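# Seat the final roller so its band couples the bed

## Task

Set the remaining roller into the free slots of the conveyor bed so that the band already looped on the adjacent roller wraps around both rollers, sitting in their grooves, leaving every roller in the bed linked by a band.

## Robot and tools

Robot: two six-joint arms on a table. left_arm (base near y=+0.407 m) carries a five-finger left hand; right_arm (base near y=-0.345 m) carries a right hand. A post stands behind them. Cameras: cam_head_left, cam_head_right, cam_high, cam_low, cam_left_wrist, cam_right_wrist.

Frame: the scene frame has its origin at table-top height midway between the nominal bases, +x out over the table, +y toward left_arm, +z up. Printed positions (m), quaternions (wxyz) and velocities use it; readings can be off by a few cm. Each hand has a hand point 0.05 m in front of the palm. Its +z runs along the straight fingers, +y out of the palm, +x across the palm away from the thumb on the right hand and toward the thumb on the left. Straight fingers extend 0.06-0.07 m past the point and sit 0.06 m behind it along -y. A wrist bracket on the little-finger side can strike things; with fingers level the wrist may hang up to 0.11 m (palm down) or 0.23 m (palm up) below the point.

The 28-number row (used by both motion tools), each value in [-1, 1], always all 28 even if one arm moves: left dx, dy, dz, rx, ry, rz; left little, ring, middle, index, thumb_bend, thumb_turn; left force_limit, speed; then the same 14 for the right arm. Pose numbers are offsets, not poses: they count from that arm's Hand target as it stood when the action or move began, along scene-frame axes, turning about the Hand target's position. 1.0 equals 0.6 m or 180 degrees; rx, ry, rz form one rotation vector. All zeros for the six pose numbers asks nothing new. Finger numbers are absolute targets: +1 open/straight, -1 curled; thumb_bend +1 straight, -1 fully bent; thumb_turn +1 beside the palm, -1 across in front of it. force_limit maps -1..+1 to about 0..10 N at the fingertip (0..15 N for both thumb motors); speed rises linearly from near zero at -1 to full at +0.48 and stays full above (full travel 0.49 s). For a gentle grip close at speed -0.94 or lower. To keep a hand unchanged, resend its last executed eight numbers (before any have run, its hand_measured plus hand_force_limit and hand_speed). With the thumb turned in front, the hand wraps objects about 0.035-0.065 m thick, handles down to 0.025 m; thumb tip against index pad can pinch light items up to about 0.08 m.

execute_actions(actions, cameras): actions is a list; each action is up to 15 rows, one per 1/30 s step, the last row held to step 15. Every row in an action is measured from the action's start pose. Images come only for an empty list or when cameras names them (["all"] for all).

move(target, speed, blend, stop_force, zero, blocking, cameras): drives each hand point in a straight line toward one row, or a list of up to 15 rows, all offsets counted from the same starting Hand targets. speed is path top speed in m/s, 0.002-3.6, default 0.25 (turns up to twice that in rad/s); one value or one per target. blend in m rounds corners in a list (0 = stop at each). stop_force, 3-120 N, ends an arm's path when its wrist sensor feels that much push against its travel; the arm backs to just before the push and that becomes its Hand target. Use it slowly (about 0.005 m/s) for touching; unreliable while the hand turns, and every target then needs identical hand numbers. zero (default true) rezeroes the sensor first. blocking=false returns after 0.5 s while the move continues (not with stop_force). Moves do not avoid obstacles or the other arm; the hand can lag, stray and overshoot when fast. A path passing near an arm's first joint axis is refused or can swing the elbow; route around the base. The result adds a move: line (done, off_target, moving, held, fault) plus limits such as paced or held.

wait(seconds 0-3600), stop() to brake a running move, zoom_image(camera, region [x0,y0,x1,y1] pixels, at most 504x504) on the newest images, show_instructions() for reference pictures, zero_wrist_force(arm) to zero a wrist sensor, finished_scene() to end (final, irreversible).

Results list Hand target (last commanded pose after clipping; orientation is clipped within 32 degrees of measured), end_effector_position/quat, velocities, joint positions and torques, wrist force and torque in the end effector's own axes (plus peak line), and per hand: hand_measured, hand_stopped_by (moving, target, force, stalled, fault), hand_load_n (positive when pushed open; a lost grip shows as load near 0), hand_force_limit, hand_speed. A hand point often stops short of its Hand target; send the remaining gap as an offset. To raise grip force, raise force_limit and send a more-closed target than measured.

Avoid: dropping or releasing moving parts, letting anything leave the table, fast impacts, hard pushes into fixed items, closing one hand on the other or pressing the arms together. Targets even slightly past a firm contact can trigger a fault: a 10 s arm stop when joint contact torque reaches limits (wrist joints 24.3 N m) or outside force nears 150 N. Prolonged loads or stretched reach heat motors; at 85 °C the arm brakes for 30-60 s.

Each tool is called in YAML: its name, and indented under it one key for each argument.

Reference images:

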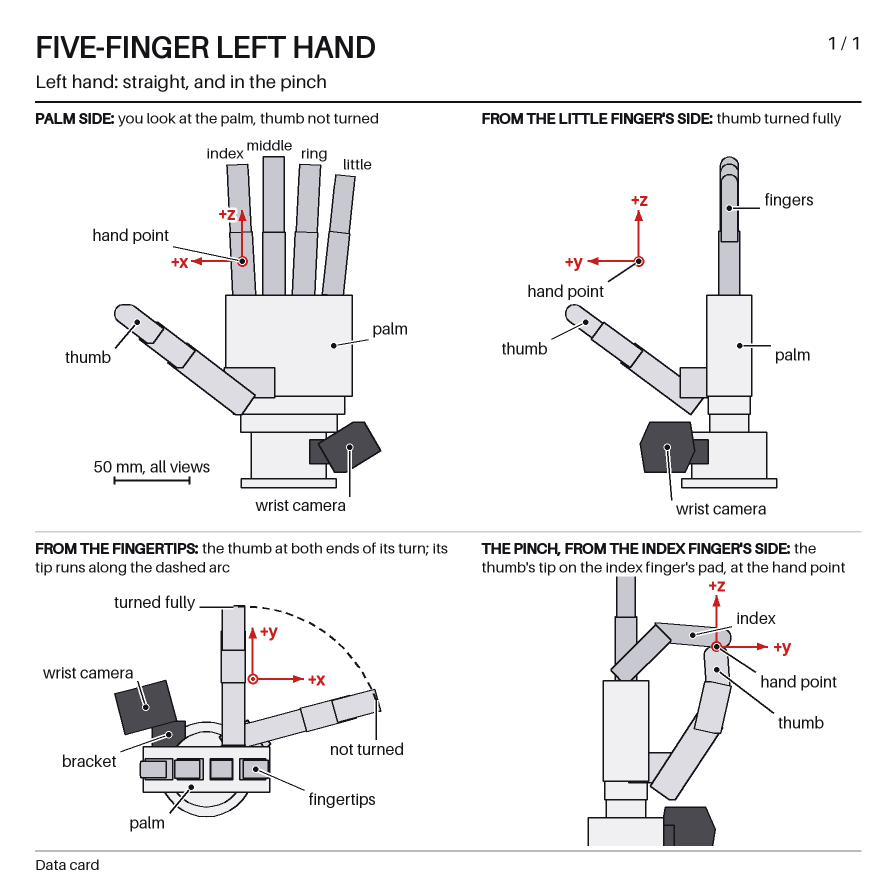

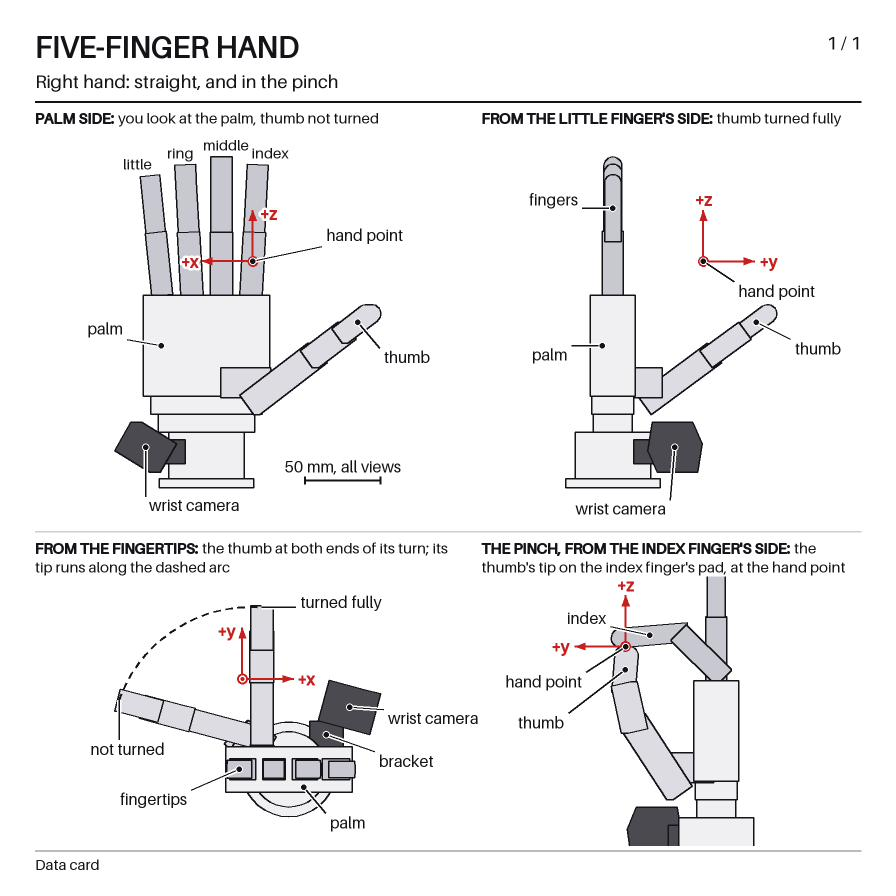

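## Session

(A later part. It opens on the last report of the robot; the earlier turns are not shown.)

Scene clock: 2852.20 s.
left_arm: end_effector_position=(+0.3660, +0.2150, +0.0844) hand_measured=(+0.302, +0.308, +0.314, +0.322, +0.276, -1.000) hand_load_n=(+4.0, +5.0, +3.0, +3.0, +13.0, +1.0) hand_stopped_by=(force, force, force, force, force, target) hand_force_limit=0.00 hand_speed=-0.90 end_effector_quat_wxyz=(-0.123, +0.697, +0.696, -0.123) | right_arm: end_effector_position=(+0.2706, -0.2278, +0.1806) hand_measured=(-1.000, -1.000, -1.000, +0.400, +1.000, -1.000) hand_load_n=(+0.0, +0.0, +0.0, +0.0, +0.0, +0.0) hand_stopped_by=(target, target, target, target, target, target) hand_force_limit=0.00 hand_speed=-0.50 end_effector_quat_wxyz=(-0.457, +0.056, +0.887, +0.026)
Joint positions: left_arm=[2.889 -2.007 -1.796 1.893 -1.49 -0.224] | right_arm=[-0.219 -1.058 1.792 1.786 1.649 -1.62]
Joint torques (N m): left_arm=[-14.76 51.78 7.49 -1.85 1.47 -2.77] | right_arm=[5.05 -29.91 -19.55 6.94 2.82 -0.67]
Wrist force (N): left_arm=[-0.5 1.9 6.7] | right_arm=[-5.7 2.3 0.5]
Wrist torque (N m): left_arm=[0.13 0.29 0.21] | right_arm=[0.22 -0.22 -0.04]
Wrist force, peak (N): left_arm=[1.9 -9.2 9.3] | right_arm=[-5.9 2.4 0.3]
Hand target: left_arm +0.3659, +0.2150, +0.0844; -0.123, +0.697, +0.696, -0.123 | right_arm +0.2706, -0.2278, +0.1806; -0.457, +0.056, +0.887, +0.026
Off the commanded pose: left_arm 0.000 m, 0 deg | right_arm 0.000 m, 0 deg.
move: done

Lift and check attitude.

move:
  target: [0,0,0.1,0,0,0,-0.1,-0.1,-0.1,-0.1,-0.3,-1,0.0,-0.9,0,0,0,0,0,0,-1,-1,-1,0.4,1,-1,0,-0.5]
  speed: 0.04
  cameras: ["cam_low","cam_high","cam_head_right"]

zoom_image:
  camera: "cam_low"
  region: [320, 140, 600, 290]

Scene clock: 2857.77 s.
left_arm: end_effector_position=(+0.3659, +0.2150, +0.1442) hand_measured=(+0.300, +0.308, +0.314, +0.322, +0.276, -1.000) hand_load_n=(+2.5, +3.5, +3.0, +4.0, +12.5, +3.5) hand_stopped_by=(force, force, force, force, force, target) hand_force_limit=0.00 hand_speed=-0.90 end_effector_quat_wxyz=(-0.123, +0.697, +0.696, -0.123) end_effector_velocity=(+0.000, +0.001, +0.002) end_effector_angular_velocity=(+0.001, +0.001, +0.003) | right_arm: end_effector_position=(+0.2706, -0.2278, +0.1806) hand_measured=(-1.000, -1.000, -1.000, +0.400, +1.000, -1.000) hand_load_n=(+0.0, +0.0, +0.0, +0.0, +0.0, +0.0) hand_stopped_by=(target, target, target, target, target, target) hand_force_limit=0.00 hand_speed=-0.50 end_effector_quat_wxyz=(-0.457, +0.056, +0.887, +0.026)
Joint positions: left_arm=[2.889 -1.928 -1.733 1.749 -1.49 -0.224] | right_arm=[-0.219 -1.058 1.792 1.786 1.649 -1.62]
Joint velocities: left_arm=[0.003 0.002 0.002 -0.005 0 0] | right_arm=[within noise]
Joint torques (N m): left_arm=[-12.65 48.79 23.91 -5.02 1.49 -0.55] | right_arm=[5.03 -29.98 -19.42 6.9 2.8 -0.62]
Wrist force (N): left_arm=[-0.5 3.1 5.9] | right_arm=[-5.8 2.4 0.3]
Wrist torque (N m): left_arm=[0.15 0.24 -0.04] | right_arm=[0.23 -0.20 -0.04]
Wrist force, peak (N): left_arm=[0.1 1.9 7.4] | right_arm=[-5.9 2.5 0.4]
Hand target: left_arm +0.3659, +0.2150, +0.1444; -0.123, +0.697, +0.696, -0.123 | right_arm +0.2706, -0.2278, +0.1806; -0.457, +0.056, +0.887, +0.026
Off the commanded pose: left_arm 0.000 m, 0 deg | right_arm 0.000 m, 0 deg.
move: done
Images, in order (width x height): cam_head_right 896x504, cam_high 896x504, cam_low 896x504.

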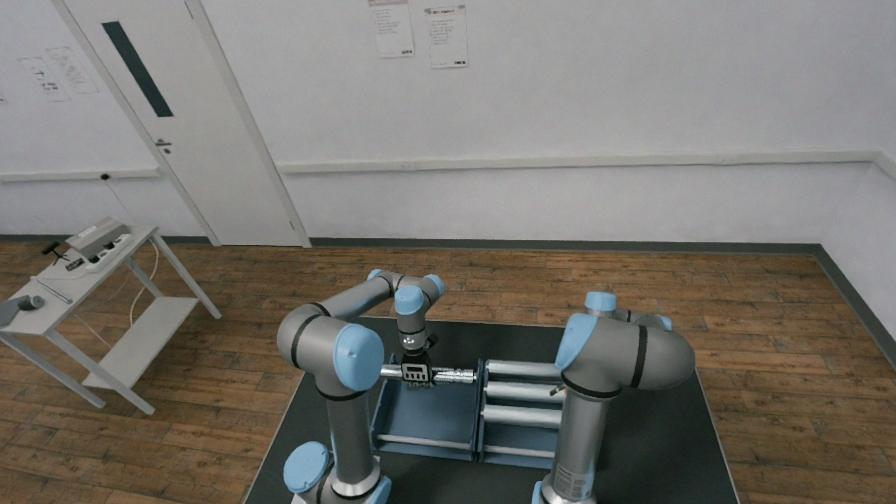

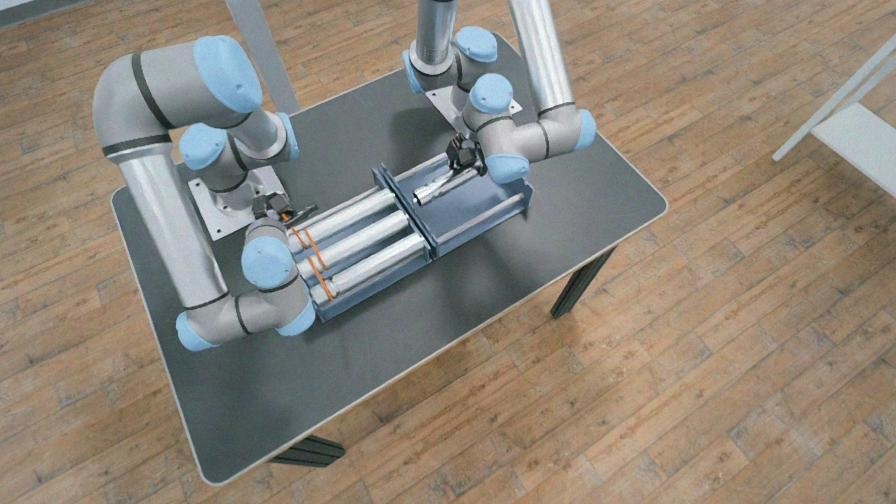

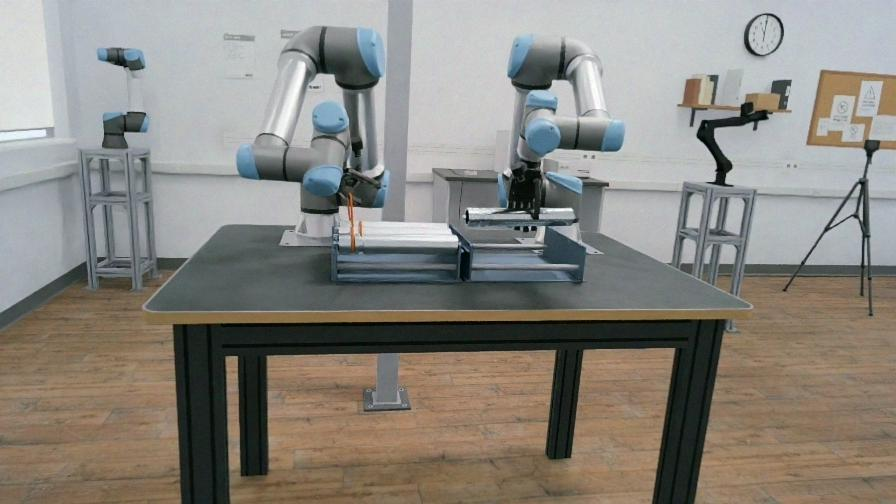

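Scaled by 1.800 from the camera's image (finer frame: 1280x720).

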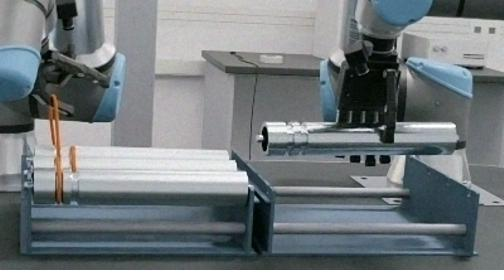

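move:
  target:
    - [0,0,0.0927,-0.0117,0,0,-0.1,-0.1,-0.1,-0.1,-0.3,-1,0.0,-0.9,0,0,0,0,0,0,-1,-1,-1,0.4,1,-1,0,-0.5]
    - [-0.1792,-0.2,0.0927,-0.0117,0,0,-0.1,-0.1,-0.1,-0.1,-0.3,-1,0.0,-0.9,0,0,0,0,0,0,-1,-1,-1,0.4,1,-1,0,-0.5]
    - [-0.1792,-0.3583,0.05,-0.0117,0,0,-0.1,-0.1,-0.1,-0.1,-0.3,-1,0.0,-0.9,0,0,0,0,0,0,-1,-1,-1,0.4,1,-1,0,-0.5]
  speed: 0.12
  blend: 0.03
  cameras: ["cam_low","cam_high","cam_head_left","cam_left_wrist","cam_right_wrist"]

zoom_image:
  camera: "cam_low"
  region: [310, 140, 590, 290]

zoom_image:
  camera: "cam_head_left"
  region: [480, 330, 680, 480]

Scene clock: 2870.00 s.
left_arm: end_effector_position=(+0.2584, +0.0001, +0.1744) hand_measured=(+0.300, +0.308, +0.314, +0.322, +0.276, -1.000) hand_load_n=(+2.5, +3.5, +3.0, +4.0, +12.5, +3.5) hand_stopped_by=(force, force, force, force, force, target) hand_force_limit=0.00 hand_speed=-0.90 end_effector_quat_wxyz=(-0.110, +0.699, +0.694, -0.136) | right_arm: end_effector_position=(+0.2706, -0.2278, +0.1806) hand_measured=(-1.000, -1.000, -1.000, +0.400, +1.000, -1.000) hand_load_n=(+0.0, +0.5, +0.0, +0.0, +0.0, +0.0) hand_stopped_by=(target, target, target, target, target, target) hand_force_limit=0.00 hand_speed=-0.50 end_effector_quat_wxyz=(-0.457, +0.056, +0.887, +0.026)
Joint positions: left_arm=[2.35 -2.065 -1.41 1.675 -1.303 -0.74] | right_arm=[-0.219 -1.058 1.792 1.786 1.649 -1.62]
Joint torques (N m): left_arm=[-13.55 29.86 25.65 -5.22 2.22 -2.67] | right_arm=[4.65 -30.26 -19.66 6.88 2.71 -0.51]
Wrist force (N): left_arm=[0.1 2.8 5.8] | right_arm=[-5.7 2.3 0.6]
Wrist torque (N m): left_arm=[0.17 0.15 0.10] | right_arm=[0.20 -0.23 -0.04]
Wrist force, peak (N): left_arm=[-0.3 3.6 7.1] | right_arm=[-6.0 2.4 0.6]
Hand target: left_arm +0.2584, +0.0000, +0.1744; -0.110, +0.699, +0.694, -0.136 | right_arm +0.2706, -0.2278, +0.1806; -0.457, +0.056, +0.887, +0.026
Off the commanded pose: left_arm 0.000 m, 0 deg | right_arm 0.000 m, 0 deg.
move: done; blend cut to 0.0278 m at target 1
Images, in order (width x height): cam_head_left 896x504, cam_high 896x504, cam_low 896x504, cam_left_wrist 672x504, cam_right_wrist 672x504.

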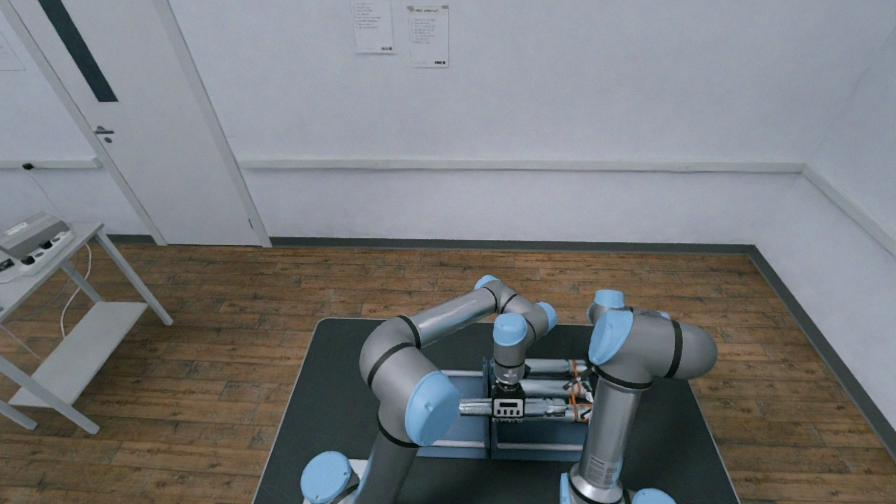

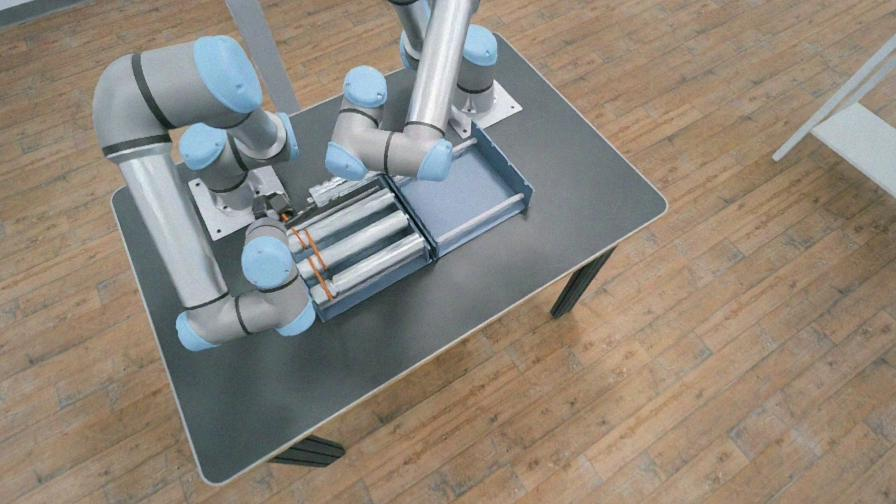

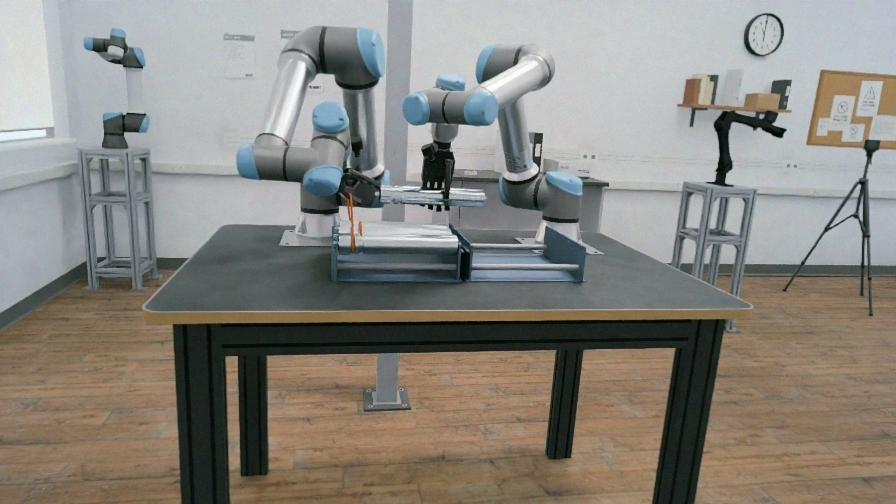

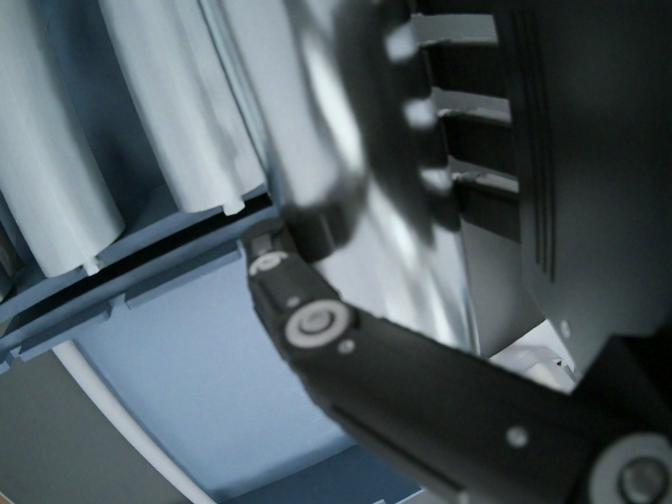

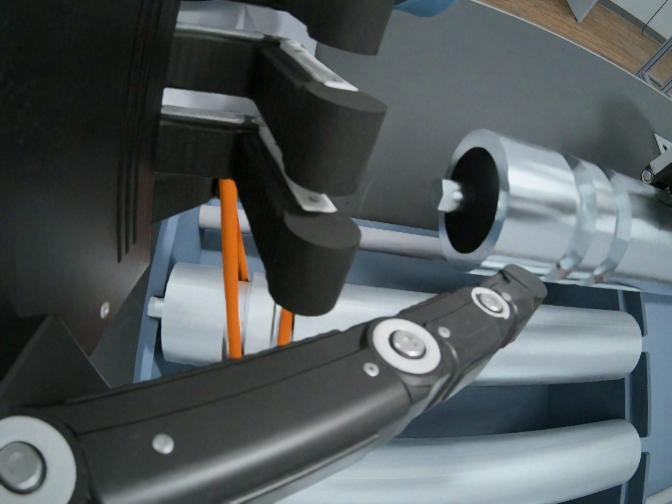

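Scaled by 1.800 from the camera's image (finer frame: 1280x720).

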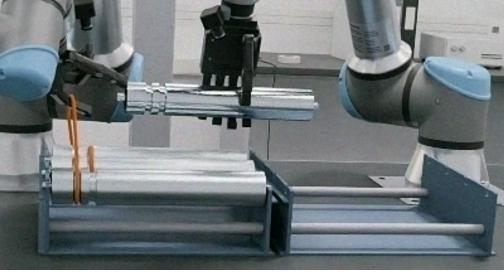

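Scaled by 2.520 from the camera's image (finer frame: 1280x720).

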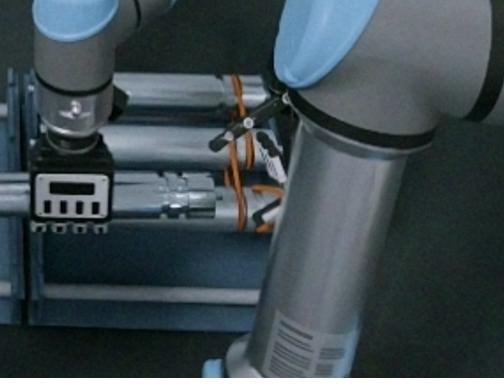

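move:
  target: [0,0,0,0,0,0,-0.1,-0.1,-0.1,-0.1,-0.3,-1,0.0,-0.9,0,0,0,0,0,0,-1,-1,-1,0.4,1,-0.1,0,-0.5]
  cameras: ["cam_right_wrist"]

Scene clock: 2878.23 s.
left_arm: end_effector_position=(+0.2584, +0.0000, +0.1744) hand_measured=(+0.300, +0.308, +0.314, +0.322, +0.276, -1.000) hand_load_n=(+2.5, +3.5, +3.0, +4.0, +12.5, +3.5) hand_stopped_by=(force, force, force, force, force, target) hand_force_limit=0.00 hand_speed=-0.90 end_effector_quat_wxyz=(-0.110, +0.699, +0.694, -0.136) | right_arm: end_effector_position=(+0.2706, -0.2278, +0.1806) hand_measured=(-1.000, -1.000, -1.000, +0.400, +1.000, -0.100) hand_load_n=(+0.0, +0.0, +0.0, +0.0, +0.0, +0.0) hand_stopped_by=(target, target, target, target, target, target) hand_force_limit=0.00 hand_speed=-0.50 end_effector_quat_wxyz=(-0.457, +0.056, +0.887, +0.026)
Joint positions: left_arm=[2.35 -2.065 -1.41 1.675 -1.303 -0.74] | right_arm=[-0.219 -1.058 1.792 1.786 1.649 -1.62]
Joint torques (N m): left_arm=[-14.1 31.54 26.12 -5.39 2.02 -2.63] | right_arm=[4.3 -30.27 -19.39 6.83 2.52 -0.48]
Wrist force (N): left_arm=[-0.2 2.8 5.7] | right_arm=[-5.6 2.3 0.5]
Wrist torque (N m): left_arm=[0.16 0.19 0.08] | right_arm=[0.21 -0.25 -0.03]
Wrist force, peak (N): left_arm=[-0.1 2.9 5.9] | right_arm=[-5.9 2.5 0.4]
Hand target: left_arm +0.2584, +0.0000, +0.1744; -0.110, +0.699, +0.694, -0.136 | right_arm +0.2706, -0.2278, +0.1806; -0.457, +0.056, +0.887, +0.026
Off the commanded pose: left_arm 0.000 m, 0 deg | right_arm 0.000 m, 0 deg.
move: done

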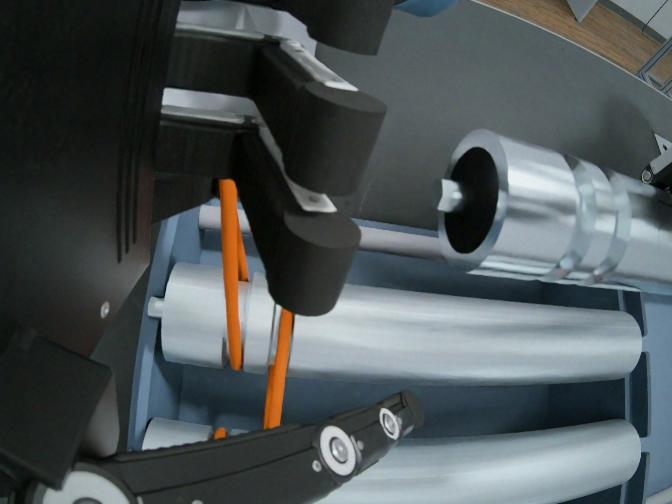

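zoom_image:
  camera: "cam_right_wrist"
  region: [130, 150, 400, 450]

zoom_image:
  camera: "cam_right_wrist"
  region: [420, 90, 672, 300]

Scaled by 1.680 from the camera's image (finer frame: 960x720).

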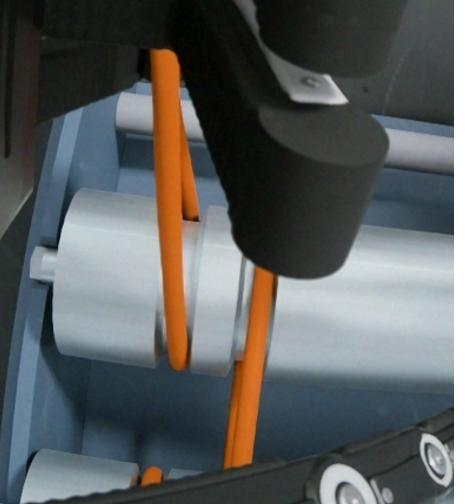

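Scaled by 2.000 from the camera's image (finer frame: 960x720).

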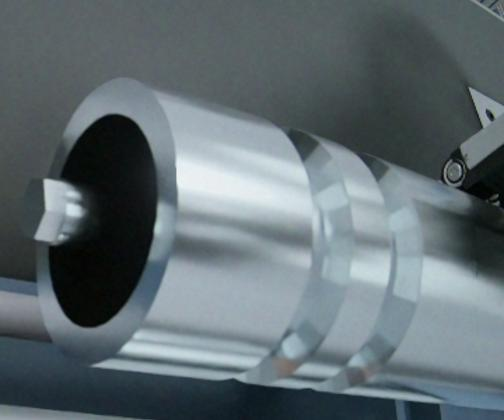

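move:
  target: [0,-0.0667,-0.0667,0,0,0,-0.1,-0.1,-0.1,-0.1,-0.3,-1,0.0,-0.9,0,0,0,0,0,0,-1,-1,-1,0.4,1,-0.1,0,-0.5]
  speed: 0.06
  cameras: ["cam_right_wrist","cam_low"]

zoom_image:
  camera: "cam_low"
  region: [310, 140, 590, 290]

Scene clock: 2919.00 s.
left_arm: end_effector_position=(+0.2584, -0.0399, +0.1345) hand_measured=(+0.300, +0.308, +0.314, +0.322, +0.276, -1.000) hand_load_n=(+2.5, +3.5, +2.5, +4.0, +12.5, +3.5) hand_stopped_by=(force, force, force, force, force, target) hand_force_limit=0.00 hand_speed=-0.90 end_effector_quat_wxyz=(-0.110, +0.699, +0.694, -0.136) | right_arm: end_effector_position=(+0.2706, -0.2278, +0.1806) hand_measured=(-1.000, -1.000, -1.000, +0.400, +1.000, -0.100) hand_load_n=(+0.0, +0.0, +0.0, +0.0, +0.0, +0.0) hand_stopped_by=(target, target, target, target, target, target) hand_force_limit=0.00 hand_speed=-0.50 end_effector_quat_wxyz=(-0.457, +0.056, +0.887, +0.026)
Joint positions: left_arm=[2.294 -2.18 -1.331 1.725 -1.291 -0.797] | right_arm=[-0.219 -1.058 1.792 1.786 1.649 -1.62]
Joint torques (N m): left_arm=[-13.97 38.81 25.9 -1.53 2.23 -2.28] | right_arm=[4.12 -30.54 -19.23 6.81 1.68 -0.39]
Wrist force (N): left_arm=[-0.4 3.1 5.8] | right_arm=[-5.8 2.4 0.4]
Wrist torque (N m): left_arm=[0.18 0.22 0.04] | right_arm=[0.22 -0.20 -0.05]
Wrist force, peak (N): left_arm=[-0.6 3.3 6.1] | right_arm=[-5.9 2.5 0.4]
Hand target: left_arm +0.2584, -0.0400, +0.1344; -0.110, +0.699, +0.694, -0.136 | right_arm +0.2706, -0.2278, +0.1806; -0.457, +0.056, +0.887, +0.026
Off the commanded pose: left_arm 0.000 m, 0 deg | right_arm 0.000 m, 0 deg.
move: done
Images, in order (width x height): cam_low 896x504, cam_right_wrist 672x504.

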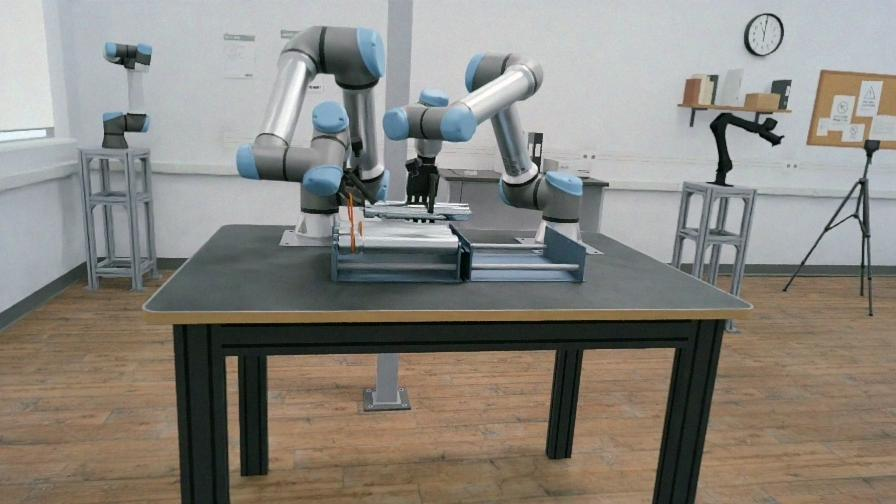

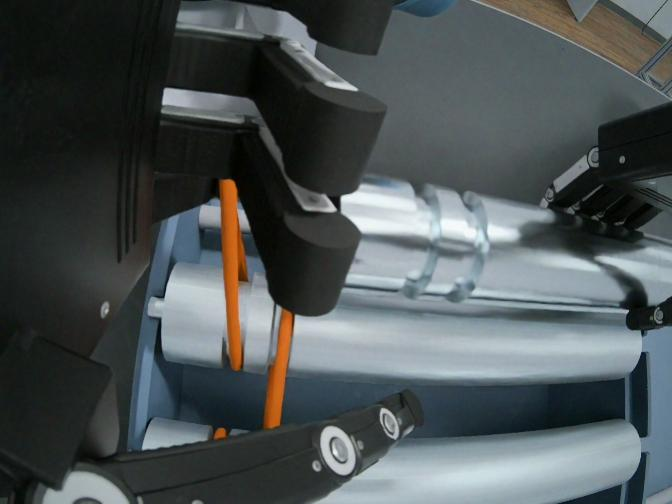

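Scaled by 1.800 from the camera's image (finer frame: 1280x720).

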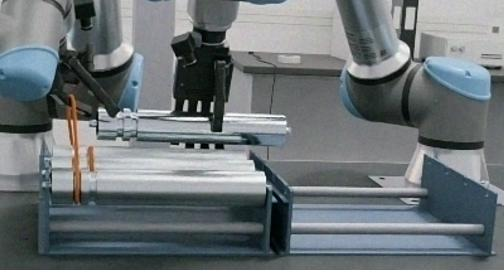

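zoom_image:
  camera: "cam_low"
  region: [325, 185, 425, 255]

zoom_image:
  camera: "cam_low"
  region: [400, 185, 500, 255]

Scaled by 5.040 from the camera's image (finer frame: 1280x720).

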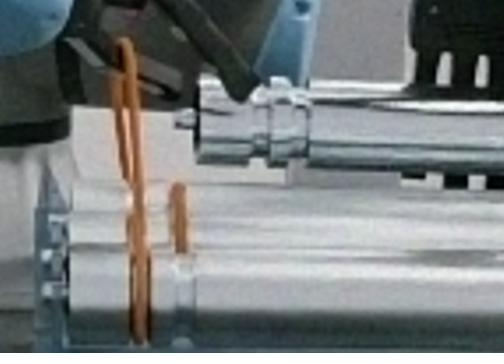

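Scaled by 5.040 from the camera's image (finer frame: 1280x720).

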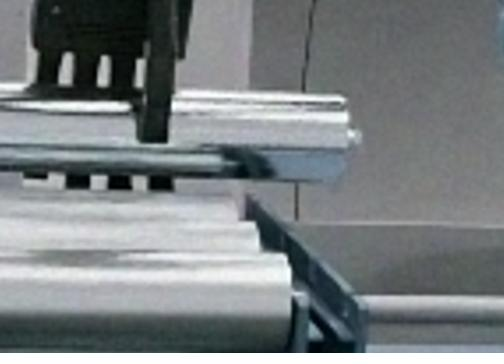

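move:
  target: [0,-0.05,-0.0083,0,0,0,-0.1,-0.1,-0.1,-0.1,-0.3,-1,0.0,-0.9,0,0,0,0,0,0,-1,-1,-1,0.4,1,-0.1,0,-0.5]
  speed: 0.04
  stop_force: 10
  cameras: ["cam_right_wrist","cam_low","cam_head_left"]

zoom_image:
  camera: "cam_low"
  region: [325, 185, 425, 255]

zoom_image:
  camera: "cam_right_wrist"
  region: [130, 130, 400, 400]

zoom_image:
  camera: "cam_head_left"
  region: [530, 350, 630, 450]

Scene clock: 2954.80 s.
left_arm: end_effector_position=(+0.2584, -0.0530, +0.1322) hand_measured=(+0.300, +0.308, +0.314, +0.322, +0.276, -1.000) hand_load_n=(+2.5, +3.5, +3.0, +4.0, +13.0, +7.0) hand_stopped_by=(force, force, force, force, force, target) hand_force_limit=0.00 hand_speed=-0.90 end_effector_quat_wxyz=(-0.110, +0.699, +0.694, -0.136) | right_arm: end_effector_position=(+0.2706, -0.2278, +0.1806) hand_measured=(-1.000, -1.000, -1.000, +0.400, +1.000, -0.100) hand_load_n=(+0.0, +0.0, +0.0, +1.5, +0.0, +0.5) hand_stopped_by=(target, target, target, target, target, target) hand_force_limit=0.00 hand_speed=-0.50 end_effector_quat_wxyz=(-0.457, +0.056, +0.887, +0.026)
Joint positions: left_arm=[2.277 -2.209 -1.287 1.716 -1.287 -0.814] | right_arm=[-0.219 -1.058 1.792 1.786 1.649 -1.62]
Joint torques (N m): left_arm=[12.55 63.33 11.16 -1.48 -0.67 2.9] | right_arm=[4.39 -30.21 -15.08 6.72 -1.77 -0.3]
Wrist force (N): left_arm=[0.5 3.7 5.4] | right_arm=[-5.3 0.8 0.6]
Wrist torque (N m): left_arm=[0.24 0.25 -0.24] | right_arm=[0.22 -0.28 -0.04]
Wrist force, peak (N): left_arm=[10.2 2.8 8.2] | right_arm=[-5.8 -10.5 -2.3]
Hand target: left_arm +0.2584, -0.0530, +0.1322; -0.110, +0.699, +0.694, -0.136 (not the last commanded pose) | right_arm +0.2706, -0.2278, +0.1806; -0.457, +0.056, +0.887, +0.026
Off the commanded pose: left_arm 0.017 m, 0 deg | right_arm 0.000 m, 0 deg.
move: contact (left_arm)
Images, in order (width x height): cam_head_left 896x504, cam_low 896x504, cam_right_wrist 672x504.

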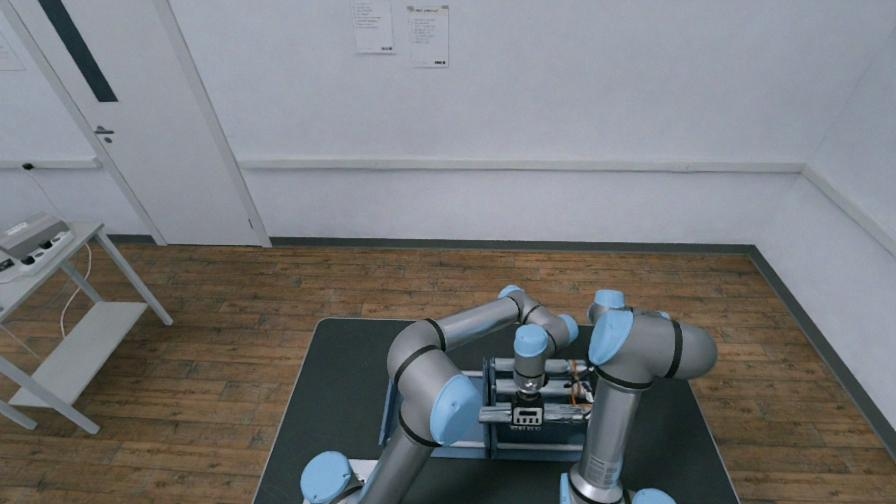

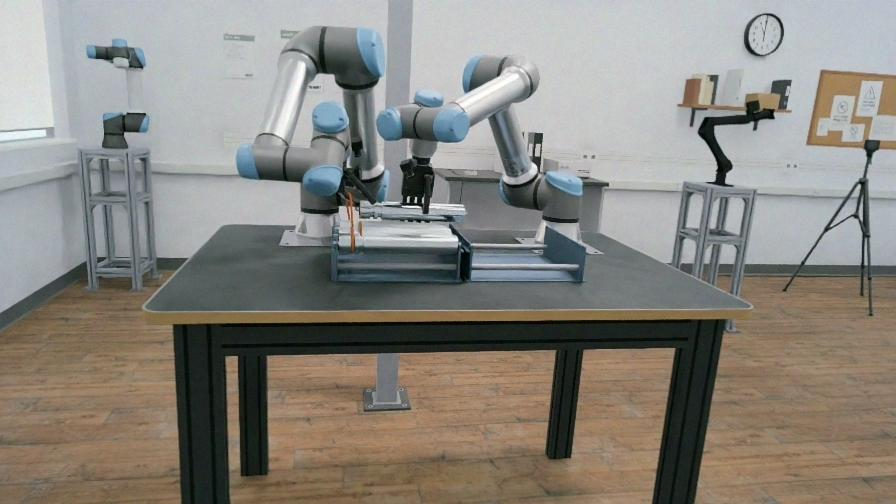

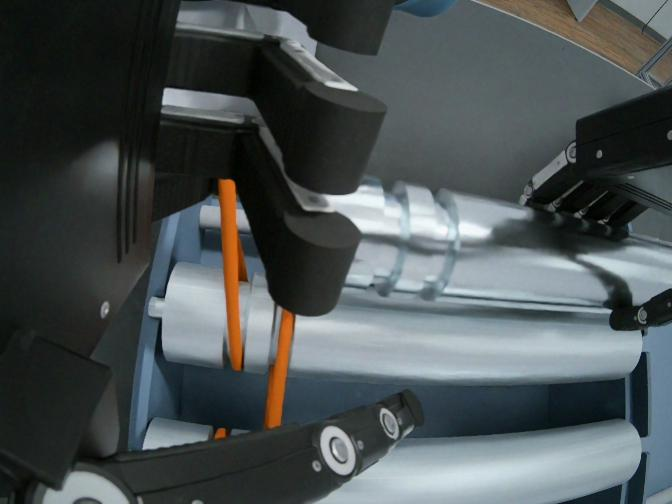

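Scaled by 5.040 from the camera's image (finer frame: 1280x720).

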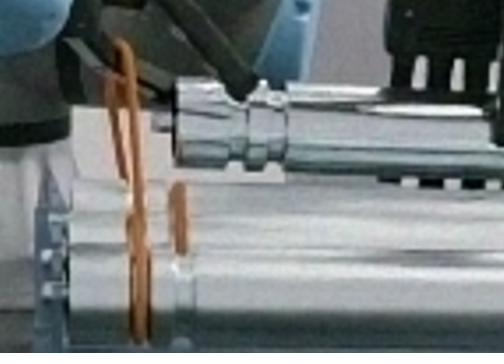

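Scaled by 1.867 from the camera's image (finer frame: 960x720).

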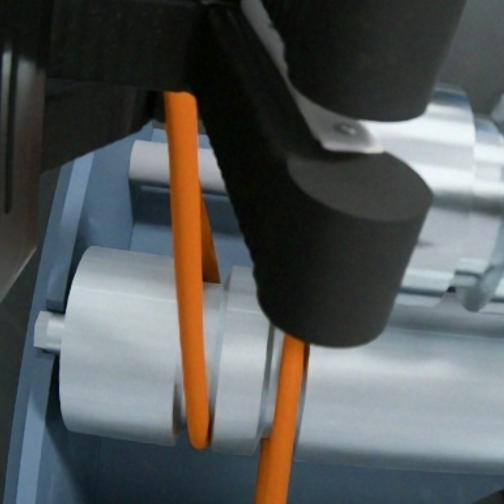

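Scaled by 5.040 from the camera's image (finer frame: 1280x720).

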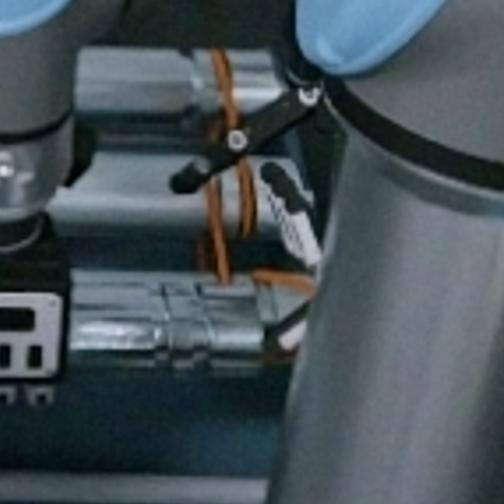

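move:
  target:
    - [0,0.0167,0,0,0,0,-0.1,-0.1,-0.1,-0.1,-0.3,-1,0.0,-0.9,0,0,0,0,0,0,-1,-1,-1,0.4,1,-0.1,0,-0.5]
    - [-0.001,0.0167,-0.013,0,0,0,-0.1,-0.1,-0.1,-0.1,-0.3,-1,0.0,-0.9,0,0,0,0,0,0,-1,-1,-1,0.4,1,-0.1,0,-0.5]
  speed: 0.04

move:
  target: [0,-0.0333,0,0,0,0,-0.1,-0.1,-0.1,-0.1,-0.3,-1,0.0,-0.9,0,0,0,0,0,0,-1,-1,-1,0.4,1,-0.1,0,-0.5]
  speed: 0.02
  stop_force: 5
  cameras: ["cam_right_wrist","cam_low"]

zoom_image:
  camera: "cam_low"
  region: [325, 185, 425, 255]

zoom_image:
  camera: "cam_right_wrist"
  region: [130, 130, 400, 400]

Scene clock: 2966.03 s.
left_arm: end_effector_position=(+0.2578, -0.0429, +0.1245) hand_measured=(+0.300, +0.308, +0.314, +0.322, +0.276, -1.000) hand_load_n=(+3.0, +4.5, +2.5, +3.0, +13.0, +6.0) hand_stopped_by=(force, force, force, force, force, target) hand_force_limit=0.00 hand_speed=-0.90 end_effector_quat_wxyz=(-0.110, +0.699, +0.694, -0.136) | right_arm: end_effector_position=(+0.2706, -0.2278, +0.1806) hand_measured=(-1.000, -1.000, -1.000, +0.400, +1.000, -0.100) hand_load_n=(+0.0, +0.0, +0.0, +0.0, +0.0, +0.5) hand_stopped_by=(target, target, target, target, target, target) hand_force_limit=0.00 hand_speed=-0.50 end_effector_quat_wxyz=(-0.457, +0.056, +0.887, +0.026)
Joint positions: left_arm=[2.289 -2.194 -1.333 1.744 -1.29 -0.802] | right_arm=[-0.219 -1.058 1.792 1.786 1.649 -1.62]
Joint torques (N m): left_arm=[-13.99 38.2 9.46 -1.48 1.65 -2.49] | right_arm=[3.69 -30.52 -6.46 6.7 1.9 -0.27]
Wrist force (N): left_arm=[-0.7 3.1 5.6] | right_arm=[-4.9 2.3 0.6]
Wrist torque (N m): left_arm=[0.18 0.27 -0.11] | right_arm=[0.21 -0.32 -0.01]
Wrist force, peak (N): left_arm=[0.8 4.1 5.5] | right_arm=[-5.2 2.4 0.2]
Hand target: left_arm +0.2578, -0.0430, +0.1244; -0.110, +0.699, +0.694, -0.136 | right_arm +0.2706, -0.2278, +0.1806; -0.457, +0.056, +0.887, +0.026
Off the commanded pose: left_arm 0.000 m, 0 deg | right_arm 0.000 m, 0 deg.
move: done

Scene clock: 2967.80 s.
left_arm: end_effector_position=(+0.2577, -0.0539, +0.1244) hand_measured=(+0.302, +0.308, +0.314, +0.322, +0.276, -1.000) hand_load_n=(+4.0, +5.0, +3.0, +3.0, +13.0, +6.0) hand_stopped_by=(force, force, force, force, force, target) hand_force_limit=0.00 hand_speed=-0.90 end_effector_quat_wxyz=(-0.110, +0.699, +0.694, -0.136) | right_arm: end_effector_position=(+0.2706, -0.2278, +0.1806) hand_measured=(-1.000, -1.000, -1.000, +0.400, +1.000, -0.100) hand_load_n=(+0.0, +0.0, +0.0, +2.0, +0.0, +0.0) hand_stopped_by=(target, target, target, target, target, target) hand_force_limit=0.00 hand_speed=-0.50 end_effector_quat_wxyz=(-0.457, +0.056, +0.887, +0.026)
Joint positions: left_arm=[2.275 -2.217 -1.295 1.732 -1.287 -0.816] | right_arm=[-0.219 -1.058 1.792 1.786 1.649 -1.62]
Joint torques (N m): left_arm=[13.5 65.55 11.39 -0.83 0.27 2.75] | right_arm=[3.79 -30.63 -6.34 6.78 -2.66 -0.34]
Wrist force (N): left_arm=[3.4 2.8 6.8] | right_arm=[-4.9 -1.8 -1.2]
Wrist torque (N m): left_arm=[0.14 0.39 -0.02] | right_arm=[0.26 -0.31 -0.02]
Wrist force, peak (N): left_arm=[8.6 1.6 8.1] | right_arm=[-5.2 -7.2 -2.7]
Hand target: left_arm +0.2577, -0.0539, +0.1244; -0.110, +0.699, +0.694, -0.136 (not the last commanded pose) | right_arm +0.2706, -0.2278, +0.1806; -0.457, +0.056, +0.887, +0.026
Off the commanded pose: left_arm 0.009 m, 0 deg | right_arm 0.000 m, 0 deg.
move: contact (left_arm)
Images, in order (width x height): cam_low 896x504, cam_right_wrist 672x504.

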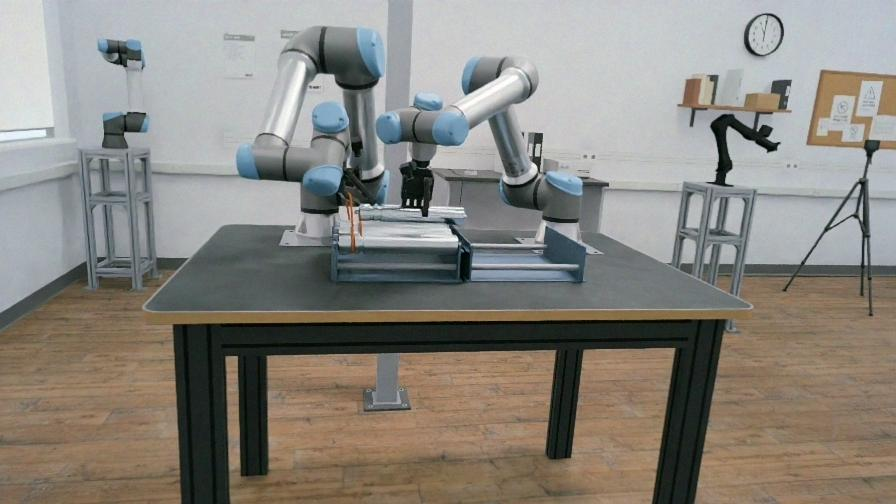

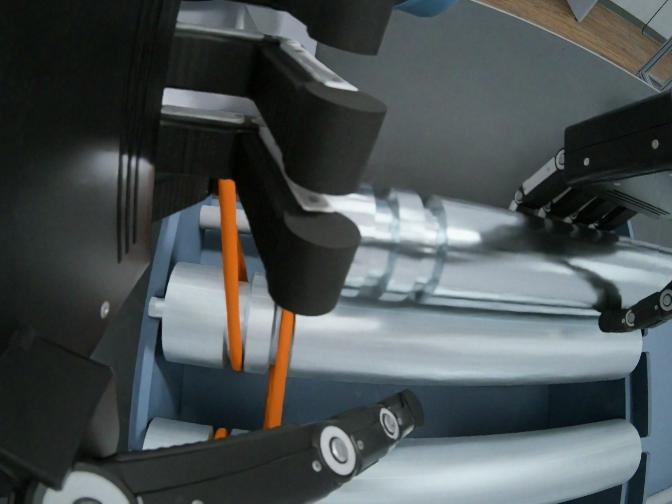

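Scaled by 5.040 from the camera's image (finer frame: 1280x720).

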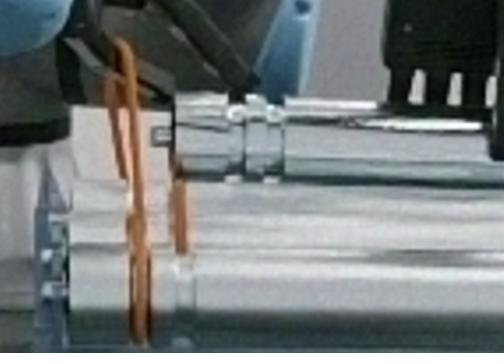

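Scaled by 1.867 from the camera's image (finer frame: 960x720).

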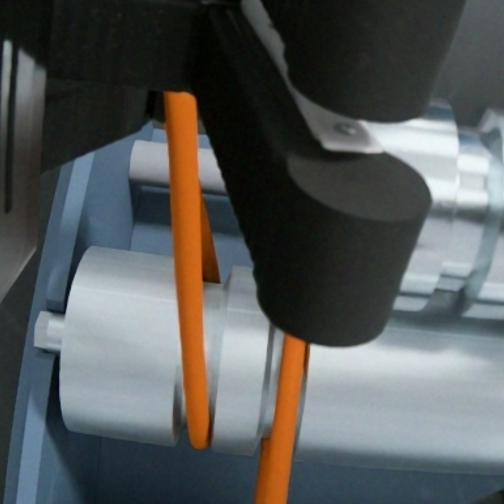

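move:
  target: [0,0.025,0,0,0,0,-0.1,-0.1,-0.1,-0.1,-0.3,-1,0.0,-0.9,-0.0067,0,0.0167,0,0,0,-1,-1,-1,0.4,1,-0.1,0,-0.5]
  speed: 0.03
  cameras: ["cam_right_wrist","cam_low"]

zoom_image:
  camera: "cam_low"
  region: [325, 185, 425, 255]

Scene clock: 2981.10 s.
left_arm: end_effector_position=(+0.2577, -0.0390, +0.1244) hand_measured=(+0.302, +0.308, +0.314, +0.322, +0.276, -1.000) hand_load_n=(+3.0, +4.0, +3.0, +3.5, +13.0, +6.0) hand_stopped_by=(force, force, force, force, force, target) hand_force_limit=0.00 hand_speed=-0.90 end_effector_quat_wxyz=(-0.110, +0.699, +0.694, -0.136) | right_arm: end_effector_position=(+0.2666, -0.2278, +0.1905) hand_measured=(-1.000, -1.000, -1.000, +0.400, +1.000, -0.100) hand_load_n=(+0.0, +0.0, +0.0, +0.0, +0.0, +0.0) hand_stopped_by=(target, target, target, target, target, target) hand_force_limit=0.00 hand_speed=-0.50 end_effector_quat_wxyz=(-0.457, +0.056, +0.887, +0.026)
Joint positions: left_arm=[2.294 -2.186 -1.348 1.749 -1.291 -0.796] | right_arm=[-0.221 -1.081 1.798 1.803 1.651 -1.621]
Joint torques (N m): left_arm=[11.31 61.64 11.5 -1.65 -0.8 2.67] | right_arm=[-6.57 -39.25 -2.52 6.6 2.68 -1.39]
Wrist force (N): left_arm=[-0.5 3.1 5.8] | right_arm=[-3.4 1.8 -1.4]
Wrist torque (N m): left_arm=[0.18 0.25 -0.17] | right_arm=[0.26 -0.25 0.05]
Wrist force, peak (N): left_arm=[3.4 2.8 7.1] | right_arm=[-7.3 2.3 0.0]
Hand target: left_arm +0.2577, -0.0389, +0.1244; -0.110, +0.699, +0.694, -0.136 | right_arm +0.2665, -0.2278, +0.1906; -0.457, +0.056, +0.887, +0.026
Off the commanded pose: left_arm 0.000 m, 0 deg | right_arm 0.000 m, 0 deg.
move: done
Images, in order (width x height): cam_low 896x504, cam_right_wrist 672x504.

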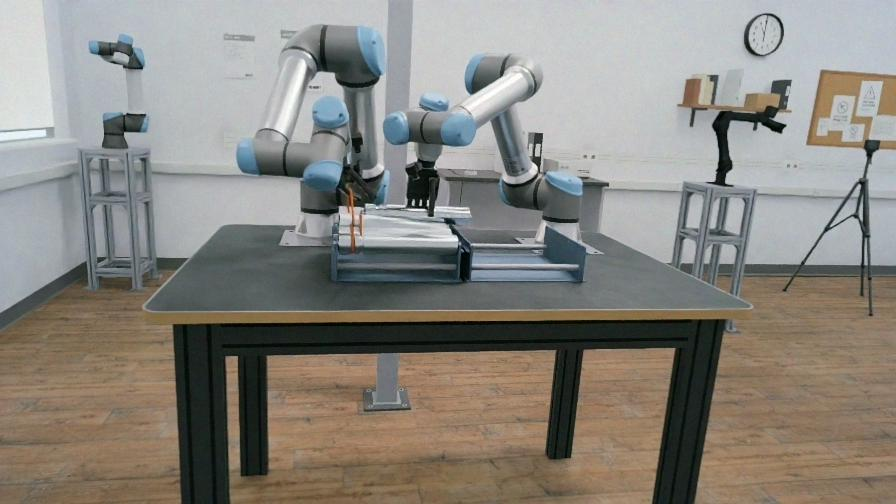

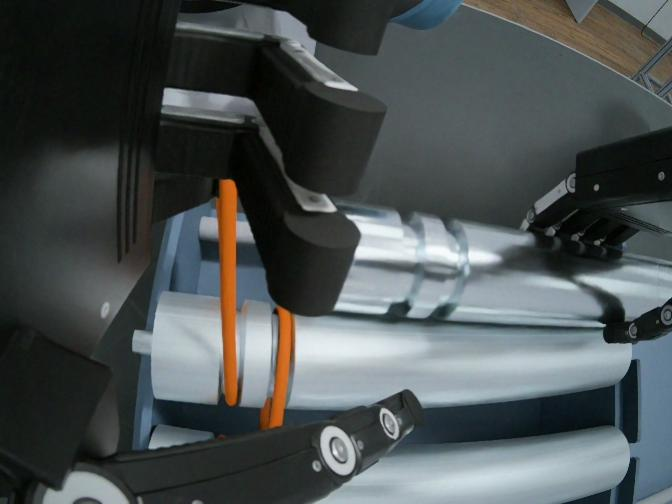

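Scaled by 5.040 from the camera's image (finer frame: 1280x720).

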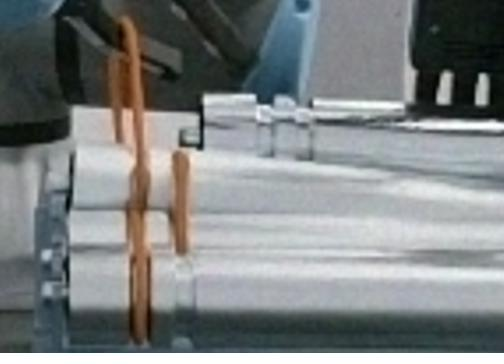

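zoom_image:
  camera: "cam_right_wrist"
  region: [100, 200, 320, 440]

Scaled by 2.100 from the camera's image (finer frame: 960x720).

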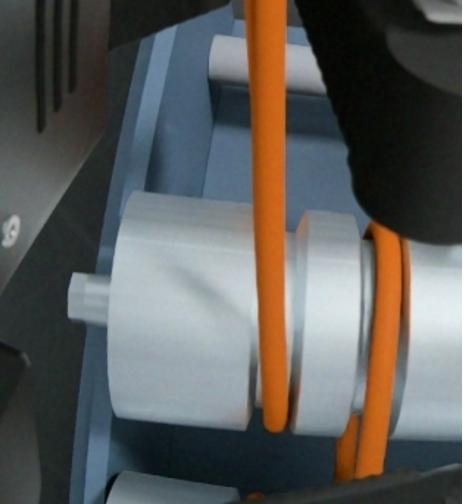

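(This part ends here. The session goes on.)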